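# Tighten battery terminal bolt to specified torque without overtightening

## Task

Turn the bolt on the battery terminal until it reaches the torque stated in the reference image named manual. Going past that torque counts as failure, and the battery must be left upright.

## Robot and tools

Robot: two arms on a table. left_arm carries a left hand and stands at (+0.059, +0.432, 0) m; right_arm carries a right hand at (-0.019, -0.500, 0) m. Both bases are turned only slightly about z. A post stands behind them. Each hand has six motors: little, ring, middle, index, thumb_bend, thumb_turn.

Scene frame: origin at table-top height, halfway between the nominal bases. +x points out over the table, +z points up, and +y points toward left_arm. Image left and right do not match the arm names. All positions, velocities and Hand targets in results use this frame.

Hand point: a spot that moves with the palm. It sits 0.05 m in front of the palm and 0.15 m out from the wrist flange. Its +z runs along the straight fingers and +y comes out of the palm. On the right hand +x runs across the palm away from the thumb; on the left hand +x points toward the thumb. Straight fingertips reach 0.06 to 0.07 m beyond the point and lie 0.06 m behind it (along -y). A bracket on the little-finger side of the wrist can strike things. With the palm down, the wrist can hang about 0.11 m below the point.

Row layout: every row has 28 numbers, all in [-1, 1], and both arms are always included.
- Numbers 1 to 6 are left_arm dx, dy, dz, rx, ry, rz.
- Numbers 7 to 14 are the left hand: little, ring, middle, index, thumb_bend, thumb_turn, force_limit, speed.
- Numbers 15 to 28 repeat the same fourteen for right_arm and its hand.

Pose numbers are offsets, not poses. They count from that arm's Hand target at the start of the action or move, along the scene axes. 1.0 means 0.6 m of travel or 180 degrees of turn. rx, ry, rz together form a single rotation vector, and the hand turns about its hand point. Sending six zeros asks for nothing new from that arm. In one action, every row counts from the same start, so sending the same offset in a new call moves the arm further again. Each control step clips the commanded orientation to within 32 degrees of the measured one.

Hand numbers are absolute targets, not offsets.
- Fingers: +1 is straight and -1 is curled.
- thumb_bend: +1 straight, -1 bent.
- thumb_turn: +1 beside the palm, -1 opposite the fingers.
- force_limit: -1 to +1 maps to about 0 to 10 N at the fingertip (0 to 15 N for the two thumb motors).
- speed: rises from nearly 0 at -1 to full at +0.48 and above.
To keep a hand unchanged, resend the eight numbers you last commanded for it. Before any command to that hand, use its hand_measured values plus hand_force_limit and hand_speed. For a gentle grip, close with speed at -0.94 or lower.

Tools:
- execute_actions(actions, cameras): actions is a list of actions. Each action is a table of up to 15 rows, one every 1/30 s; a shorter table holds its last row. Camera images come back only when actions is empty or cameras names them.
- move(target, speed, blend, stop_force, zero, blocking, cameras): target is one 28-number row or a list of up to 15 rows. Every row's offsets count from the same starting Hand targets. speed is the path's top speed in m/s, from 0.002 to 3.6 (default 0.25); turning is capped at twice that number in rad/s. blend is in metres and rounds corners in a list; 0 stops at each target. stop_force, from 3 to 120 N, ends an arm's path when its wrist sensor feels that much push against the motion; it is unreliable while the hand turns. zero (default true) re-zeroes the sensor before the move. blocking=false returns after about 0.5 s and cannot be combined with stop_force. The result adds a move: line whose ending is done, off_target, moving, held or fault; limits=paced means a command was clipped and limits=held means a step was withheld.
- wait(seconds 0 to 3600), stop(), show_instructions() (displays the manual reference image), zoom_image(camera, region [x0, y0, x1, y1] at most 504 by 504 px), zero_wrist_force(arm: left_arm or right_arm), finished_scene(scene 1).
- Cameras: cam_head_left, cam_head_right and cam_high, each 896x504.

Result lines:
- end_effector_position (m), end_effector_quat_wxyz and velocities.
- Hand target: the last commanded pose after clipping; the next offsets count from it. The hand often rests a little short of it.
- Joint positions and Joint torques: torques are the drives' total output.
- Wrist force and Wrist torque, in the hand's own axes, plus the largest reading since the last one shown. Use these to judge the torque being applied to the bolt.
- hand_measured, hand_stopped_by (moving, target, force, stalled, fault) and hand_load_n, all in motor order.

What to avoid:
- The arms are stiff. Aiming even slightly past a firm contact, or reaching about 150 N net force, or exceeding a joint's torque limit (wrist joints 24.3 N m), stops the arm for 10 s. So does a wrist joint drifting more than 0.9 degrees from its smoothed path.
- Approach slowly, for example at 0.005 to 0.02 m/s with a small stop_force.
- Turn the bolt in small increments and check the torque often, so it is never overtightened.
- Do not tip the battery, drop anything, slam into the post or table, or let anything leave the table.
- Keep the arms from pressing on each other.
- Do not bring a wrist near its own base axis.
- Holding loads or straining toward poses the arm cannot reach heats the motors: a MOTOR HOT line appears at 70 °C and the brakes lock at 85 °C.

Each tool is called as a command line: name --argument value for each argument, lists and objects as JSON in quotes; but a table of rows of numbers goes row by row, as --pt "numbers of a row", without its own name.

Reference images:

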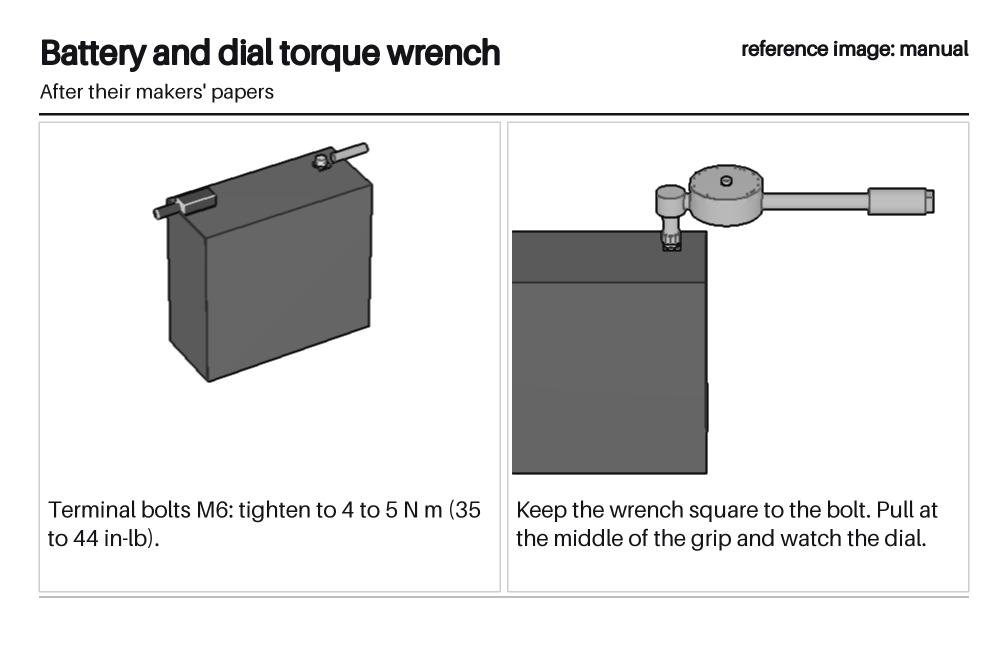

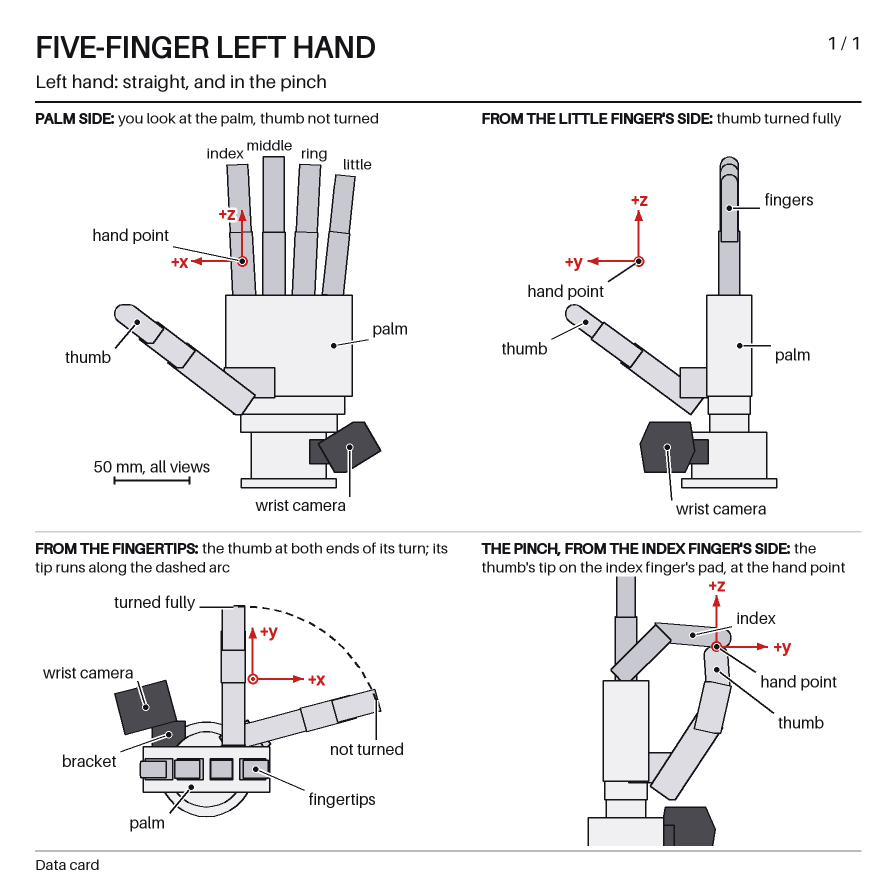

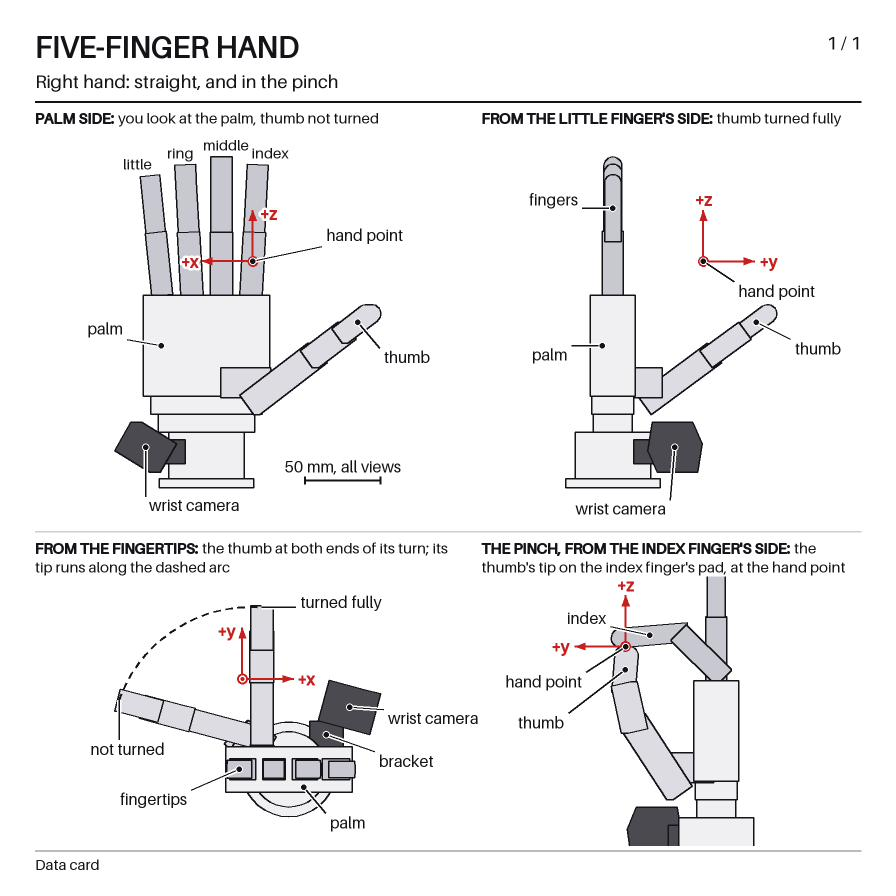

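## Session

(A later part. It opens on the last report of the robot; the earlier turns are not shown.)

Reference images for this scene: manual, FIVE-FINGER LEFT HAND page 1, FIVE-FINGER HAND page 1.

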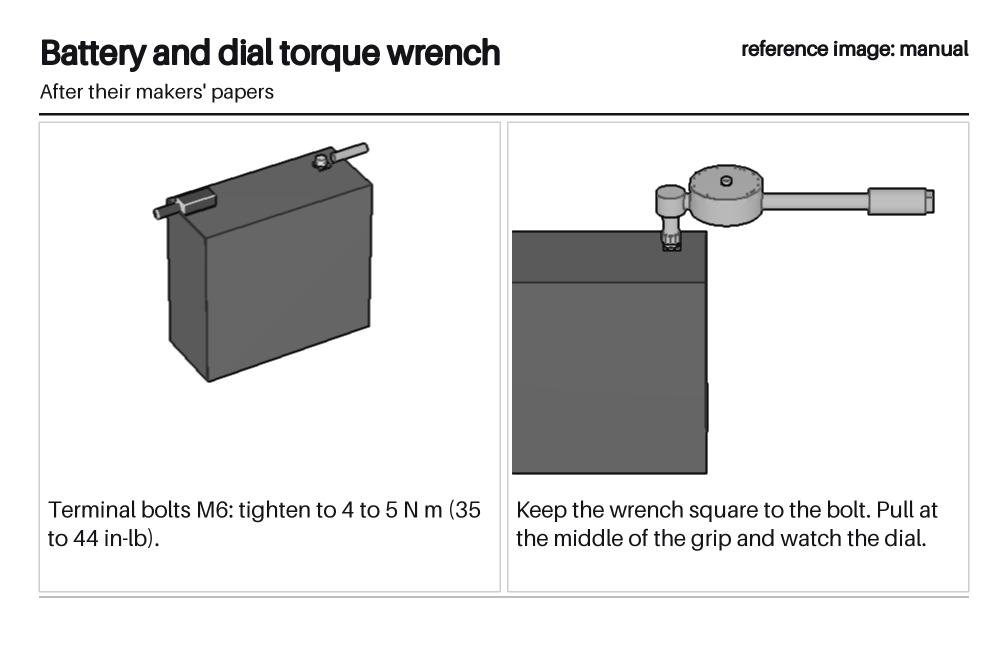

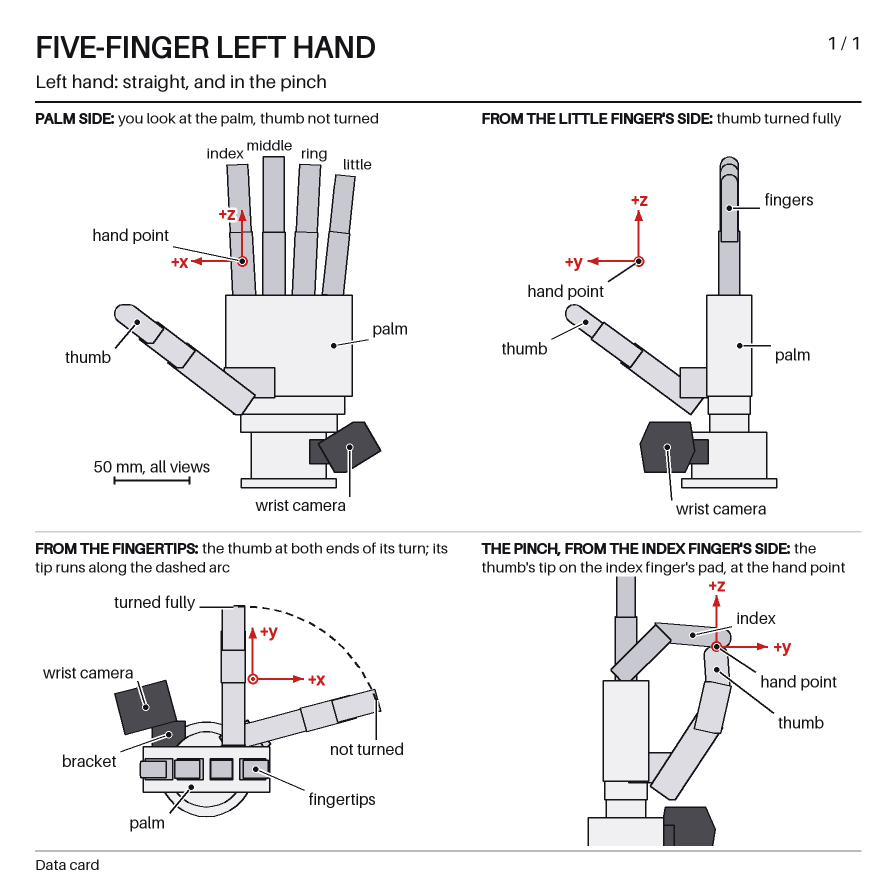

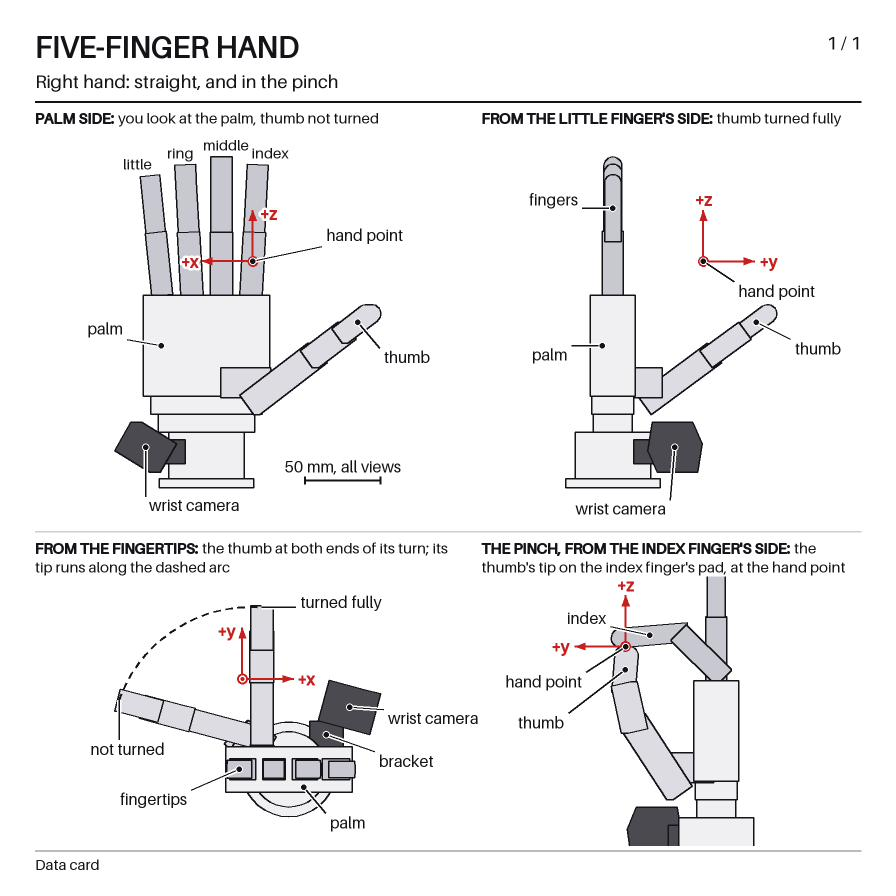

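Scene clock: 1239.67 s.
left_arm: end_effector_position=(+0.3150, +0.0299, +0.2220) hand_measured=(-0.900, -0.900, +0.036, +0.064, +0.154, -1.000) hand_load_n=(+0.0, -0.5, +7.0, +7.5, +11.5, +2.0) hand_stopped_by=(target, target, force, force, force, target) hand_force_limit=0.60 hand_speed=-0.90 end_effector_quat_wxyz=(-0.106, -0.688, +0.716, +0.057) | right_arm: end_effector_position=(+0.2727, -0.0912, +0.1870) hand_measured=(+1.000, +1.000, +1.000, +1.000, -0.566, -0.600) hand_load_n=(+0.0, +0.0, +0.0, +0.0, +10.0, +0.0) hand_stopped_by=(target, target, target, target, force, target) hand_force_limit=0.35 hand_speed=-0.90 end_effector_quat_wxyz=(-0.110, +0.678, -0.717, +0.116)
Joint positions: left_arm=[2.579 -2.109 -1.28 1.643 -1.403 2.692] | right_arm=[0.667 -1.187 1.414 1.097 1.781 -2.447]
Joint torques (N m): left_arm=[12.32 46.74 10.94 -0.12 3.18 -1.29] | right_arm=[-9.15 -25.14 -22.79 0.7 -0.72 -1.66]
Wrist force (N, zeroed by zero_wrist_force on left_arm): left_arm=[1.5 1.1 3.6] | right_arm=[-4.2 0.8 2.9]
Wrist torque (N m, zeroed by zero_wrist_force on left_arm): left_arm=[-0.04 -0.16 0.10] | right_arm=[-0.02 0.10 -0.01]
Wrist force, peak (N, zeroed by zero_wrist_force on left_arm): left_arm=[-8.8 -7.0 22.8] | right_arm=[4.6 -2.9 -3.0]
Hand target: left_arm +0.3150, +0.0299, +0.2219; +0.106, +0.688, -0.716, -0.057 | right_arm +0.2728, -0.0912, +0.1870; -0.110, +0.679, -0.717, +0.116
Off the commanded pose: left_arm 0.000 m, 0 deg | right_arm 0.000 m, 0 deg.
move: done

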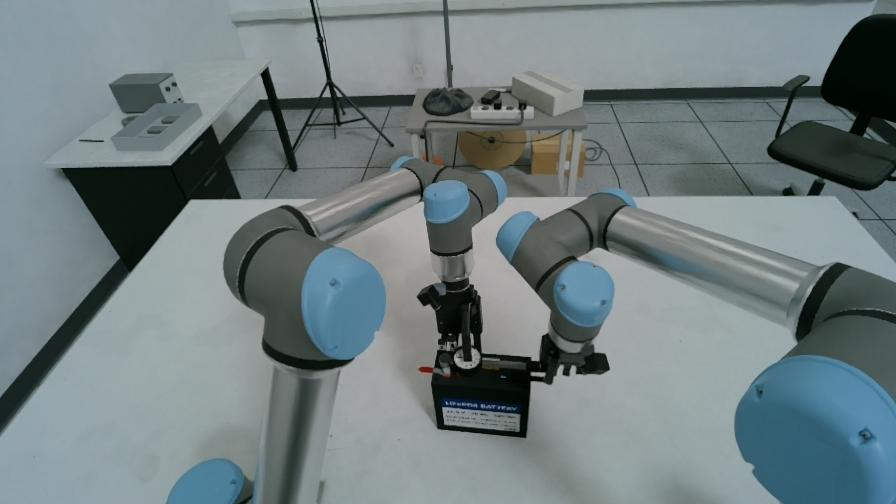

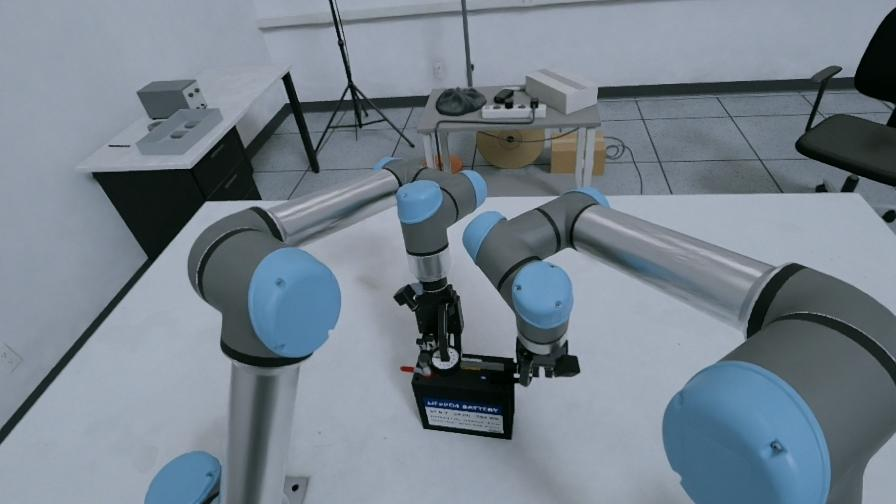

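execute_actions --actions '[]'

zoom_image --camera "cam_head_left" --region '[380, 300, 560, 450]'

zoom_image --camera "cam_head_left" --region '[424, 336, 474, 386]'

Scene clock: 1240.70 s.
left_arm: end_effector_position=(+0.3150, +0.0299, +0.2219) hand_measured=(-0.900, -0.900, +0.036, +0.064, +0.154, -1.000) hand_load_n=(+0.0, -1.0, +7.0, +7.5, +12.0, +2.0) hand_stopped_by=(target, target, force, force, force, target) hand_force_limit=0.60 hand_speed=-0.90 end_effector_quat_wxyz=(-0.106, -0.688, +0.716, +0.057) | right_arm: end_effector_position=(+0.2728, -0.0912, +0.1870) hand_measured=(+1.000, +1.000, +1.000, +1.000, -0.566, -0.600) hand_load_n=(+0.0, +0.0, +0.0, +0.0, +10.0, +0.0) hand_stopped_by=(target, target, target, target, force, target) hand_force_limit=0.35 hand_speed=-0.90 end_effector_quat_wxyz=(-0.110, +0.679, -0.717, +0.116)
Joint positions: left_arm=[2.579 -2.109 -1.28 1.643 -1.403 2.692] | right_arm=[0.667 -1.187 1.414 1.097 1.781 -2.448]
Joint velocities: within noise
Joint torques (N m): left_arm=[12.36 42.9 11.59 -0.01 -1.01 -1.34] | right_arm=[-8.09 -25.15 -23.48 2.87 -0.45 -1.4]
Wrist force (N, zeroed by zero_wrist_force on left_arm): left_arm=[1.9 1.7 3.9] | right_arm=[-5.5 1.1 3.3]
Wrist torque (N m, zeroed by zero_wrist_force on left_arm): left_arm=[-0.01 -0.17 0.10] | right_arm=[0.00 0.14 -0.07]
Wrist force, peak (N, zeroed by zero_wrist_force on left_arm): left_arm=[1.9 1.7 3.9] | right_arm=[-5.7 0.8 3.3]
Hand target: left_arm +0.3150, +0.0299, +0.2219; +0.106, +0.688, -0.716, -0.057 | right_arm +0.2728, -0.0912, +0.1870; -0.110, +0.679, -0.717, +0.116
Off the commanded pose: left_arm 0.000 m, 0 deg | right_arm 0.000 m, 0 deg.

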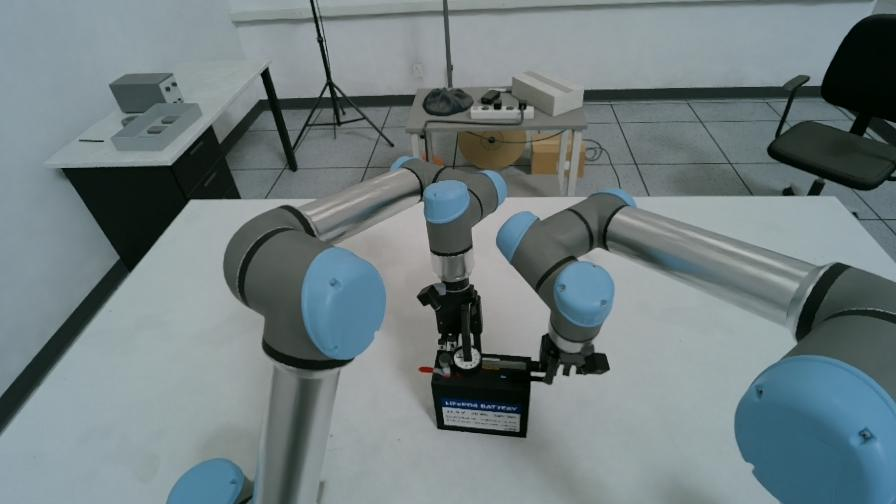

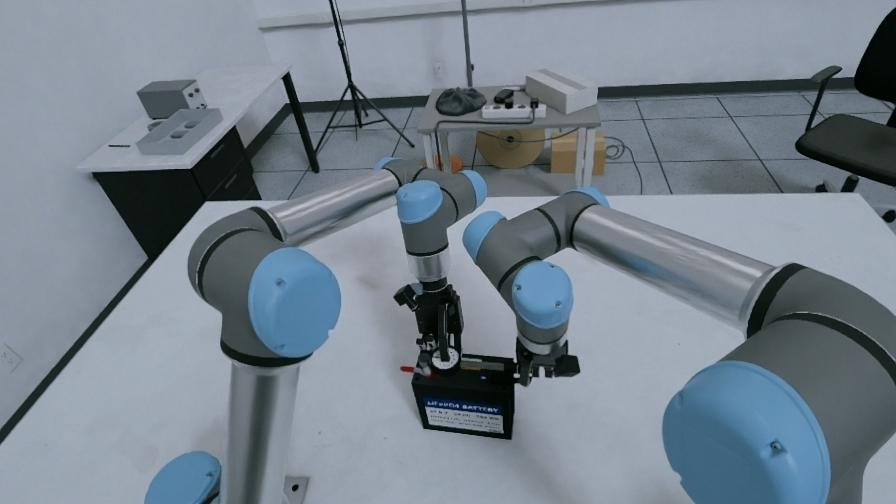

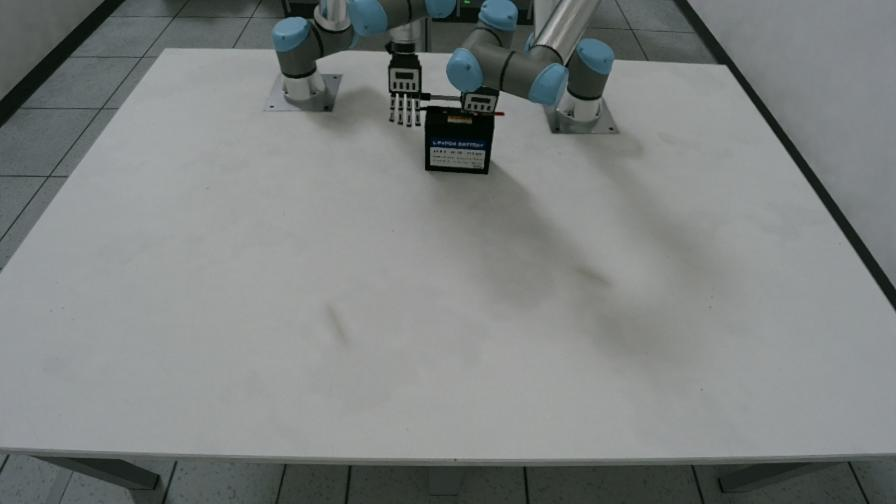

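Scaled by 2.800 from the camera's image (finer frame: 1280x720).

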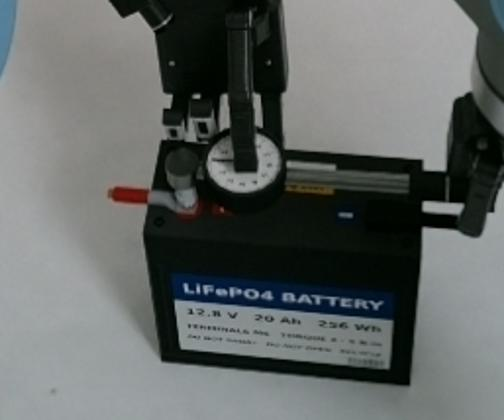

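Scaled by 10.080 from the camera's image (finer frame: 1280x720).

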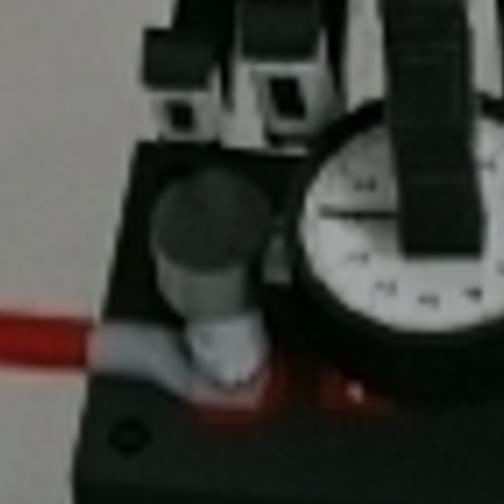

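move --target '[0,0,0.001,0,0,0,-0.9,-0.9,-0.5,-0.5,-0.1,-1,0.6,-0.9,0,0,0,0,0,0,1,1,1,1,-0.85,-0.6,0.35,-0.9]' --speed 0.005

Scene clock: 1241.40 s.
left_arm: end_effector_position=(+0.3150, +0.0299, +0.2225) hand_measured=(-0.900, -0.900, +0.036, +0.064, +0.154, -1.000) hand_load_n=(+0.0, -1.0, +7.0, +8.0, +11.5, +2.5) hand_stopped_by=(target, target, force, force, force, target) hand_force_limit=0.60 hand_speed=-0.90 end_effector_quat_wxyz=(-0.106, -0.688, +0.716, +0.057) | right_arm: end_effector_position=(+0.2728, -0.0912, +0.1870) hand_measured=(+1.000, +1.000, +1.000, +1.000, -0.566, -0.600) hand_load_n=(+0.0, +0.0, +0.0, +0.0, +10.0, +0.0) hand_stopped_by=(target, target, target, target, force, target) hand_force_limit=0.35 hand_speed=-0.90 end_effector_quat_wxyz=(-0.110, +0.679, -0.717, +0.116)
Joint positions: left_arm=[2.579 -2.109 -1.279 1.642 -1.403 2.692] | right_arm=[0.667 -1.187 1.414 1.097 1.781 -2.448]
Joint torques (N m): left_arm=[12.08 47.36 28.05 -6.22 -2.47 -1.13] | right_arm=[-7.79 -24.5 -22.18 4.2 -0.82 -1.7]
Wrist force (N, zeroed by zero_wrist_force on left_arm): left_arm=[2.1 -2.2 4.5] | right_arm=[-3.4 1.1 1.9]
Wrist torque (N m, zeroed by zero_wrist_force on left_arm): left_arm=[-0.23 -0.11 0.14] | right_arm=[0.06 0.04 0.04]
Wrist force, peak (N, zeroed by zero_wrist_force on left_arm): left_arm=[2.6 1.1 5.5] | right_arm=[-5.7 0.9 3.3]
Hand target: left_arm +0.3150, +0.0299, +0.2225; +0.106, +0.688, -0.716, -0.057 | right_arm +0.2728, -0.0912, +0.1870; -0.110, +0.679, -0.717, +0.116
Off the commanded pose: left_arm 0.000 m, 0 deg | right_arm 0.000 m, 0 deg.
move: done

move --target '[0,0,0.001,0,0,0,-0.9,-0.9,-0.5,-0.5,-0.1,-1,0.6,-0.9,0,0,0.001,0,0,0,1,1,1,1,-0.85,-0.6,0.35,-0.9]' --speed 0.005

move --target '[0,0,0.001,0,0,0,-0.9,-0.9,-0.5,-0.5,-0.1,-1,0.6,-0.9,0,0,0.001,0,0,0,1,1,1,1,-0.85,-0.6,0.35,-0.9]' --speed 0.005 --cameras '["all"]'

zoom_image --camera "cam_head_left" --region '[424, 336, 474, 386]'

zoom_image --camera "cam_head_left" --region '[430, 400, 480, 450]'

Scene clock: 1242.20 s.
left_arm: end_effector_position=(+0.3150, +0.0299, +0.2231) hand_measured=(-0.900, -0.900, +0.036, +0.064, +0.154, -1.000) hand_load_n=(+0.0, -0.5, +7.0, +8.0, +11.5, +2.5) hand_stopped_by=(target, target, force, force, force, target) hand_force_limit=0.60 hand_speed=-0.90 end_effector_quat_wxyz=(-0.106, -0.688, +0.716, +0.057) | right_arm: end_effector_position=(+0.2728, -0.0912, +0.1876) hand_measured=(+1.000, +1.000, +1.000, +1.000, -0.566, -0.600) hand_load_n=(+0.0, +0.0, +0.0, +0.0, +10.0, +0.0) hand_stopped_by=(target, target, target, target, force, target) hand_force_limit=0.35 hand_speed=-0.90 end_effector_quat_wxyz=(-0.110, +0.679, -0.717, +0.116)
Joint positions: left_arm=[2.579 -2.108 -1.278 1.64 -1.403 2.692] | right_arm=[0.667 -1.187 1.413 1.098 1.781 -2.448]
Joint torques (N m): left_arm=[10.22 47.41 27.77 -6.23 -2.38 -0.74] | right_arm=[-7.92 -45.71 -23.42 4.4 -0.43 -1.36]
Wrist force (N, zeroed by zero_wrist_force on left_arm): left_arm=[2.0 -2.3 4.7] | right_arm=[-3.4 1.2 1.7]
Wrist torque (N m, zeroed by zero_wrist_force on left_arm): left_arm=[-0.24 -0.10 0.13] | right_arm=[0.08 0.05 0.04]
Wrist force, peak (N, zeroed by zero_wrist_force on left_arm): left_arm=[2.3 -2.6 5.1] | right_arm=[-3.7 1.3 2.2]
Hand target: left_arm +0.3150, +0.0299, +0.2231; +0.106, +0.688, -0.716, -0.057 | right_arm +0.2728, -0.0912, +0.1876; -0.110, +0.679, -0.717, +0.116
Off the commanded pose: left_arm 0.000 m, 0 deg | right_arm 0.000 m, 0 deg.
move: done

Scene clock: 1242.70 s.
left_arm: end_effector_position=(+0.3150, +0.0299, +0.2237) hand_measured=(-0.900, -0.900, +0.036, +0.064, +0.154, -1.000) hand_load_n=(+0.0, -1.0, +7.0, +8.0, +11.5, +2.5) hand_stopped_by=(target, target, force, force, force, target) hand_force_limit=0.60 hand_speed=-0.90 end_effector_quat_wxyz=(-0.106, -0.688, +0.716, +0.057) | right_arm: end_effector_position=(+0.2728, -0.0912, +0.1882) hand_measured=(+1.000, +1.000, +1.000, +1.000, -0.566, -0.600) hand_load_n=(+0.0, +0.0, +0.0, +0.0, +10.0, +0.0) hand_stopped_by=(target, target, target, target, force, target) hand_force_limit=0.35 hand_speed=-0.90 end_effector_quat_wxyz=(-0.110, +0.679, -0.717, +0.116)
Joint positions: left_arm=[2.579 -2.108 -1.277 1.639 -1.403 2.692] | right_arm=[0.667 -1.187 1.412 1.1 1.781 -2.448]
Joint torques (N m): left_arm=[8.88 46.53 27.85 -6.16 -2.38 -0.45] | right_arm=[-6.24 -45.88 -23.25 4.4 -0.63 -1.34]
Wrist force (N, zeroed by zero_wrist_force on left_arm): left_arm=[2.4 -2.0 4.5] | right_arm=[-3.5 1.0 1.4]
Wrist torque (N m, zeroed by zero_wrist_force on left_arm): left_arm=[-0.19 -0.14 0.14] | right_arm=[0.07 0.06 0.03]
Wrist force, peak (N, zeroed by zero_wrist_force on left_arm): left_arm=[2.2 -2.7 4.8] | right_arm=[-3.4 1.4 2.1]
Hand target: left_arm +0.3150, +0.0299, +0.2237; +0.106, +0.688, -0.716, -0.057 | right_arm +0.2728, -0.0912, +0.1882; -0.110, +0.679, -0.717, +0.116
Off the commanded pose: left_arm 0.000 m, 0 deg | right_arm 0.000 m, 0 deg.
move: done

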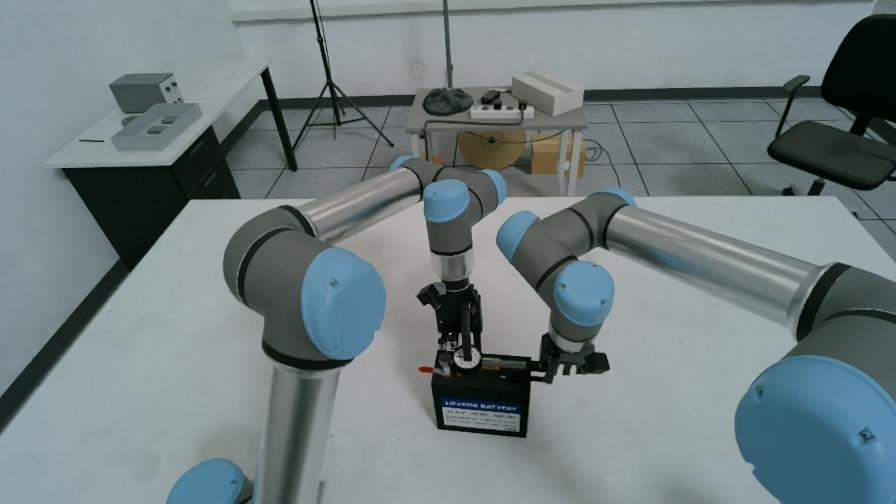

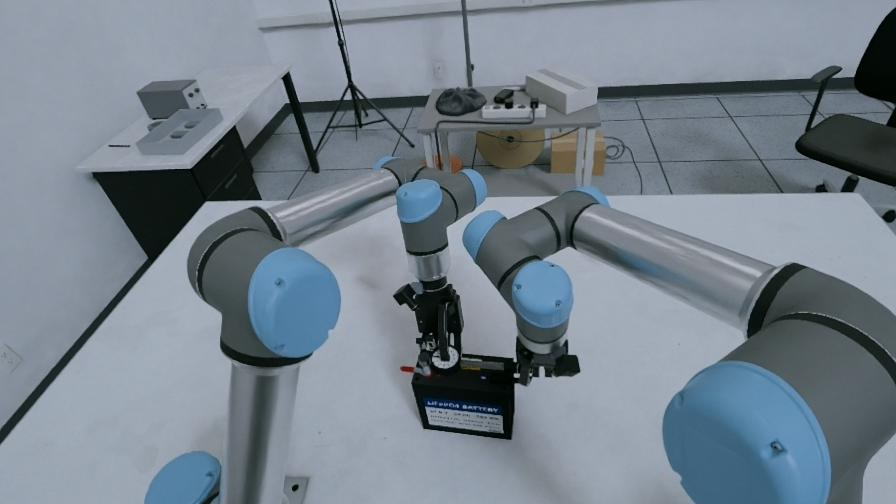

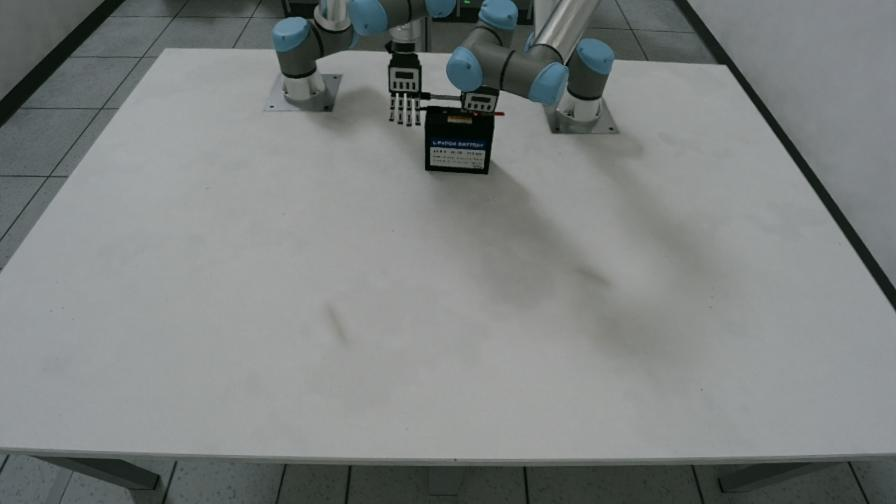

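Scaled by 10.080 from the camera's image (finer frame: 1280x720).

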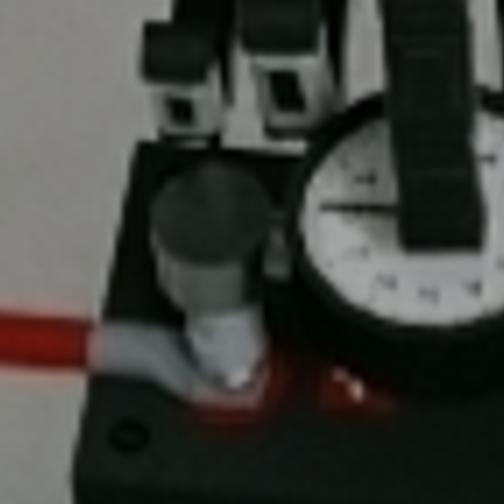

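Scaled by 10.080 from the camera's image (finer frame: 1280x720).

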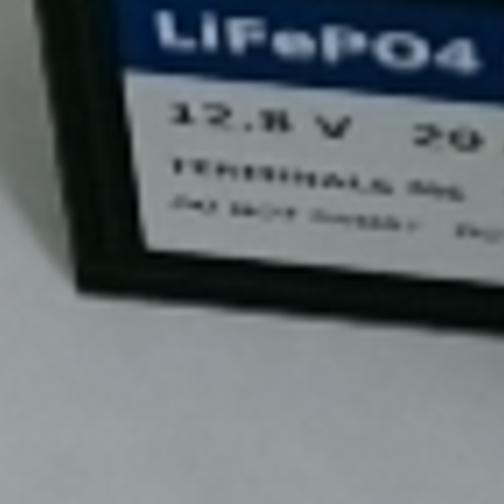

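move --target '[0,0,0.005,0,0,0,-0.9,-0.9,-0.5,-0.5,-0.1,-1,0.6,-0.9,0,0,0.005,0,0,0,1,1,1,1,-0.85,-0.6,0.35,-0.9]' --speed 0.005 --cameras '["cam_head_left","cam_head_right"]'

zoom_image --camera "cam_head_left" --region '[424, 336, 474, 386]'

Scene clock: 1243.80 s.
left_arm: end_effector_position=(+0.3150, +0.0299, +0.2266) hand_measured=(-0.900, -0.900, +0.036, +0.064, +0.154, -1.000) hand_load_n=(+0.0, -1.0, +7.0, +8.0, +11.5, +2.5) hand_stopped_by=(target, target, force, force, force, target) hand_force_limit=0.60 hand_speed=-0.90 end_effector_quat_wxyz=(-0.106, -0.688, +0.716, +0.057) | right_arm: end_effector_position=(+0.2728, -0.0912, +0.1911) hand_measured=(+1.000, +1.000, +1.000, +1.000, -0.566, -0.600) hand_load_n=(+0.0, +0.0, +0.0, +0.0, +10.0, +0.0) hand_stopped_by=(target, target, target, target, force, target) hand_force_limit=0.35 hand_speed=-0.90 end_effector_quat_wxyz=(-0.110, +0.679, -0.717, +0.116)
Joint positions: left_arm=[2.579 -2.106 -1.272 1.632 -1.403 2.692] | right_arm=[0.667 -1.189 1.406 1.107 1.781 -2.448]
Joint torques (N m): left_arm=[6.83 46.71 27.69 -6 -2.18 0.03] | right_arm=[-6.88 -46.64 -24.18 4.59 -0.79 -1.58]
Wrist force (N, zeroed by zero_wrist_force on left_arm): left_arm=[2.1 -2.3 4.4] | right_arm=[-3.4 1.2 1.6]
Wrist torque (N m, zeroed by zero_wrist_force on left_arm): left_arm=[-0.23 -0.10 0.14] | right_arm=[0.08 0.05 0.04]
Wrist force, peak (N, zeroed by zero_wrist_force on left_arm): left_arm=[2.3 -2.4 5.0] | right_arm=[-3.6 1.4 2.0]
Hand target: left_arm +0.3150, +0.0299, +0.2267; +0.106, +0.688, -0.716, -0.057 | right_arm +0.2728, -0.0912, +0.1912; -0.110, +0.679, -0.717, +0.116
Off the commanded pose: left_arm 0.000 m, 0 deg | right_arm 0.000 m, 0 deg.
move: done

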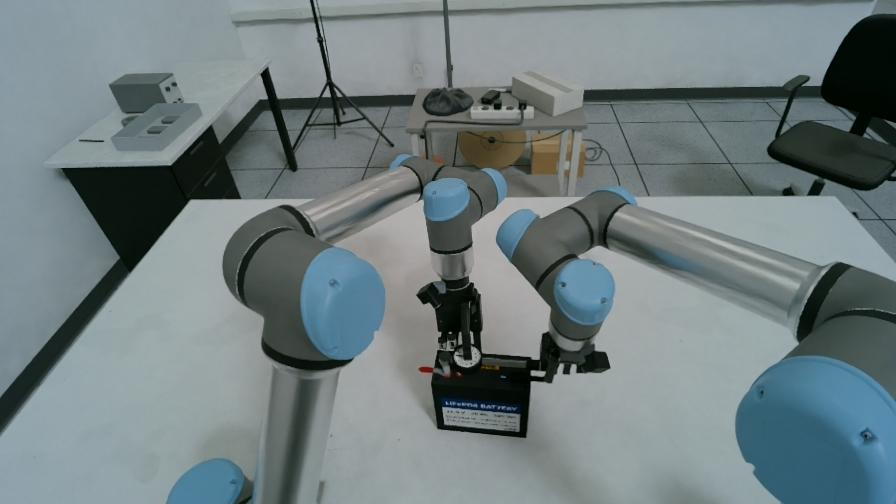

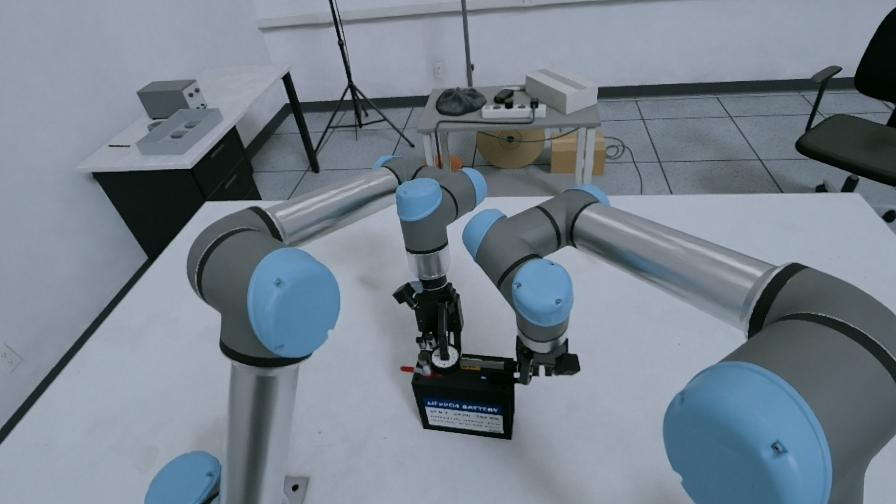

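Scaled by 10.080 from the camera's image (finer frame: 1280x720).

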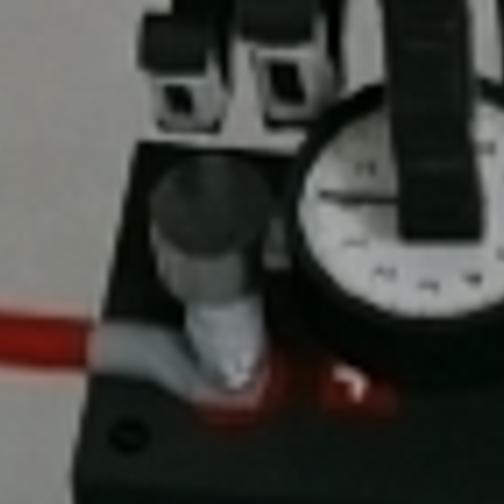

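move --target '[0,0,0.05,0,0,0,-0.9,-0.9,-0.5,-0.5,-0.1,-1,0.6,-0.9,0,0,0.05,0,0,0,1,1,1,1,-0.85,-0.6,0.35,-0.9]' --speed 0.015 --cameras '["all"]'

zoom_image --camera "cam_head_left" --region '[400, 310, 560, 450]'

zoom_image --camera "cam_head_right" --region '[380, 310, 540, 450]'

Scene clock: 1246.40 s.
left_arm: end_effector_position=(+0.3150, +0.0299, +0.2566) hand_measured=(-0.900, -0.900, +0.036, +0.064, +0.154, -1.000) hand_load_n=(+0.0, -1.0, +7.0, +8.0, +11.5, +2.5) hand_stopped_by=(target, target, force, force, force, target) hand_force_limit=0.60 hand_speed=-0.90 end_effector_quat_wxyz=(-0.106, -0.688, +0.716, +0.057) | right_arm: end_effector_position=(+0.2728, -0.0912, +0.2211) hand_measured=(+1.000, +1.000, +1.000, +1.000, -0.566, -0.600) hand_load_n=(+0.0, -0.5, +0.0, +0.0, +10.5, +0.0) hand_stopped_by=(target, target, target, target, force, target) hand_force_limit=0.35 hand_speed=-0.90 end_effector_quat_wxyz=(-0.110, +0.679, -0.717, +0.116)
Joint positions: left_arm=[2.579 -2.091 -1.217 1.563 -1.403 2.692] | right_arm=[0.667 -1.202 1.347 1.179 1.781 -2.448]
Joint torques (N m): left_arm=[5.63 46.73 28.3 -6.11 0.25 0.69] | right_arm=[-7.08 -45.99 -23.37 4.53 -0.5 -1.33]
Wrist force (N, zeroed by zero_wrist_force on left_arm): left_arm=[1.8 -2.2 4.3] | right_arm=[-3.2 1.2 1.5]
Wrist torque (N m, zeroed by zero_wrist_force on left_arm): left_arm=[-0.22 -0.09 0.12] | right_arm=[0.08 0.05 0.05]
Wrist force, peak (N, zeroed by zero_wrist_force on left_arm): left_arm=[2.2 -2.6 5.1] | right_arm=[-3.8 1.5 2.2]
Hand target: left_arm +0.3150, +0.0299, +0.2567; +0.106, +0.688, -0.716, -0.057 | right_arm +0.2728, -0.0912, +0.2212; -0.110, +0.679, -0.717, +0.116
Off the commanded pose: left_arm 0.000 m, 0 deg | right_arm 0.000 m, 0 deg.
move: done

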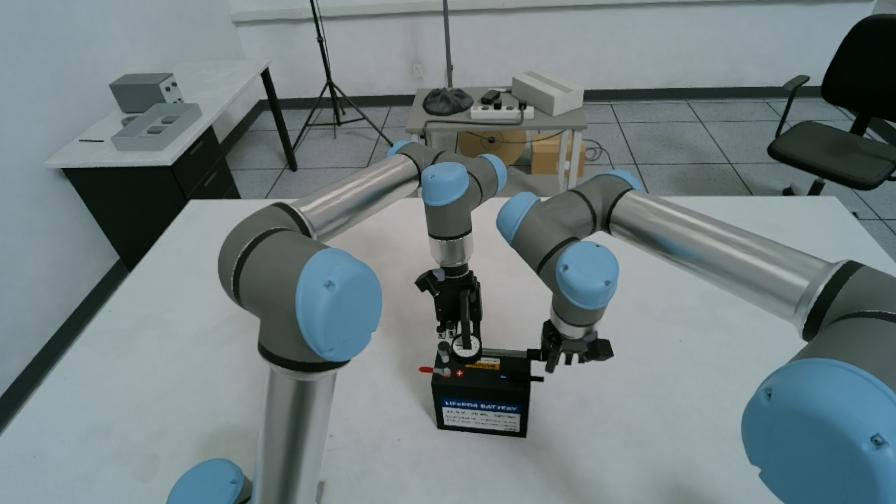

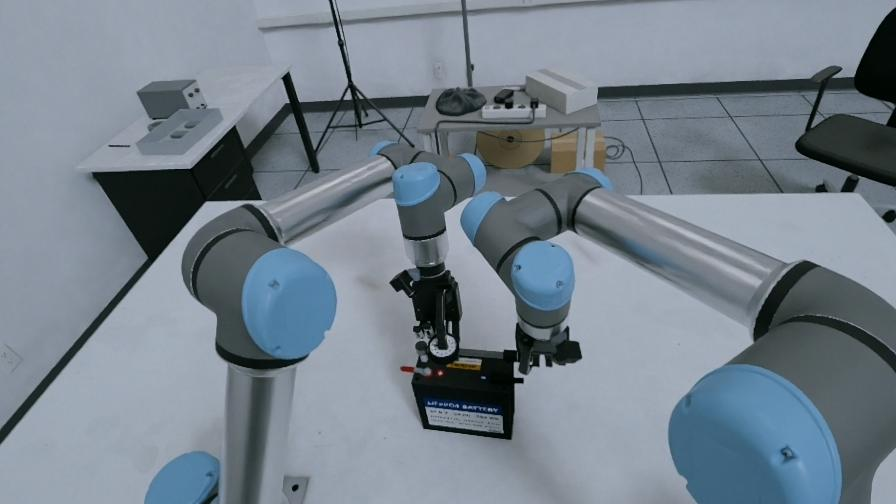

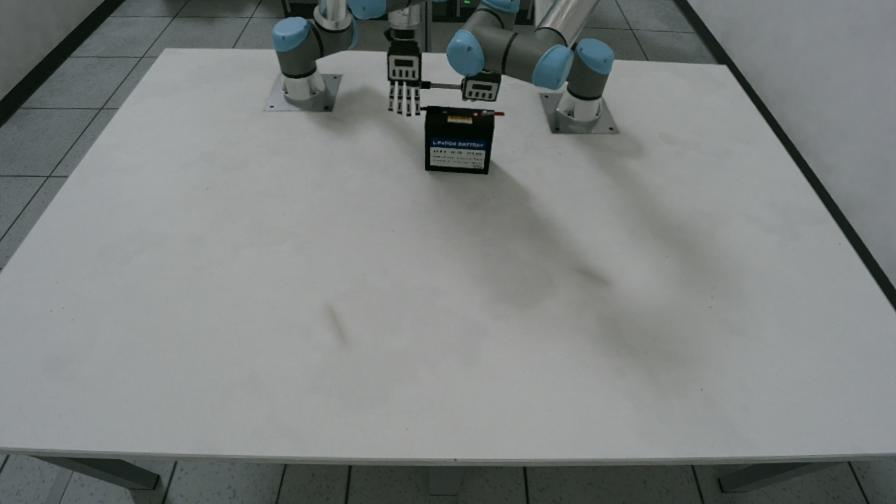

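Scaled by 3.150 from the camera's image (finer frame: 1280x720).

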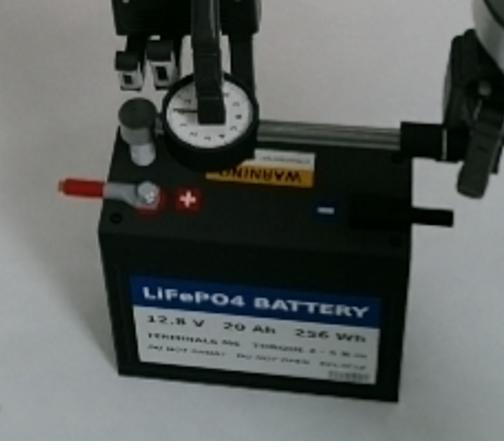

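Scaled by 3.150 from the camera's image (finer frame: 1280x720).

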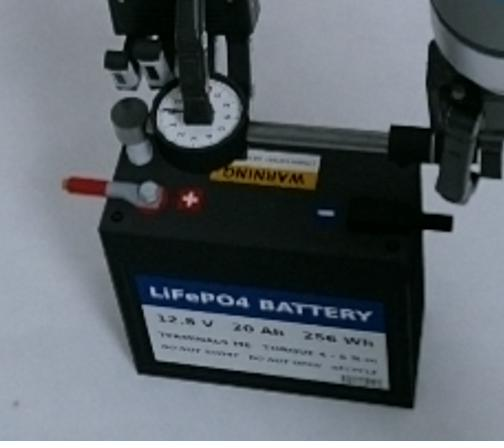

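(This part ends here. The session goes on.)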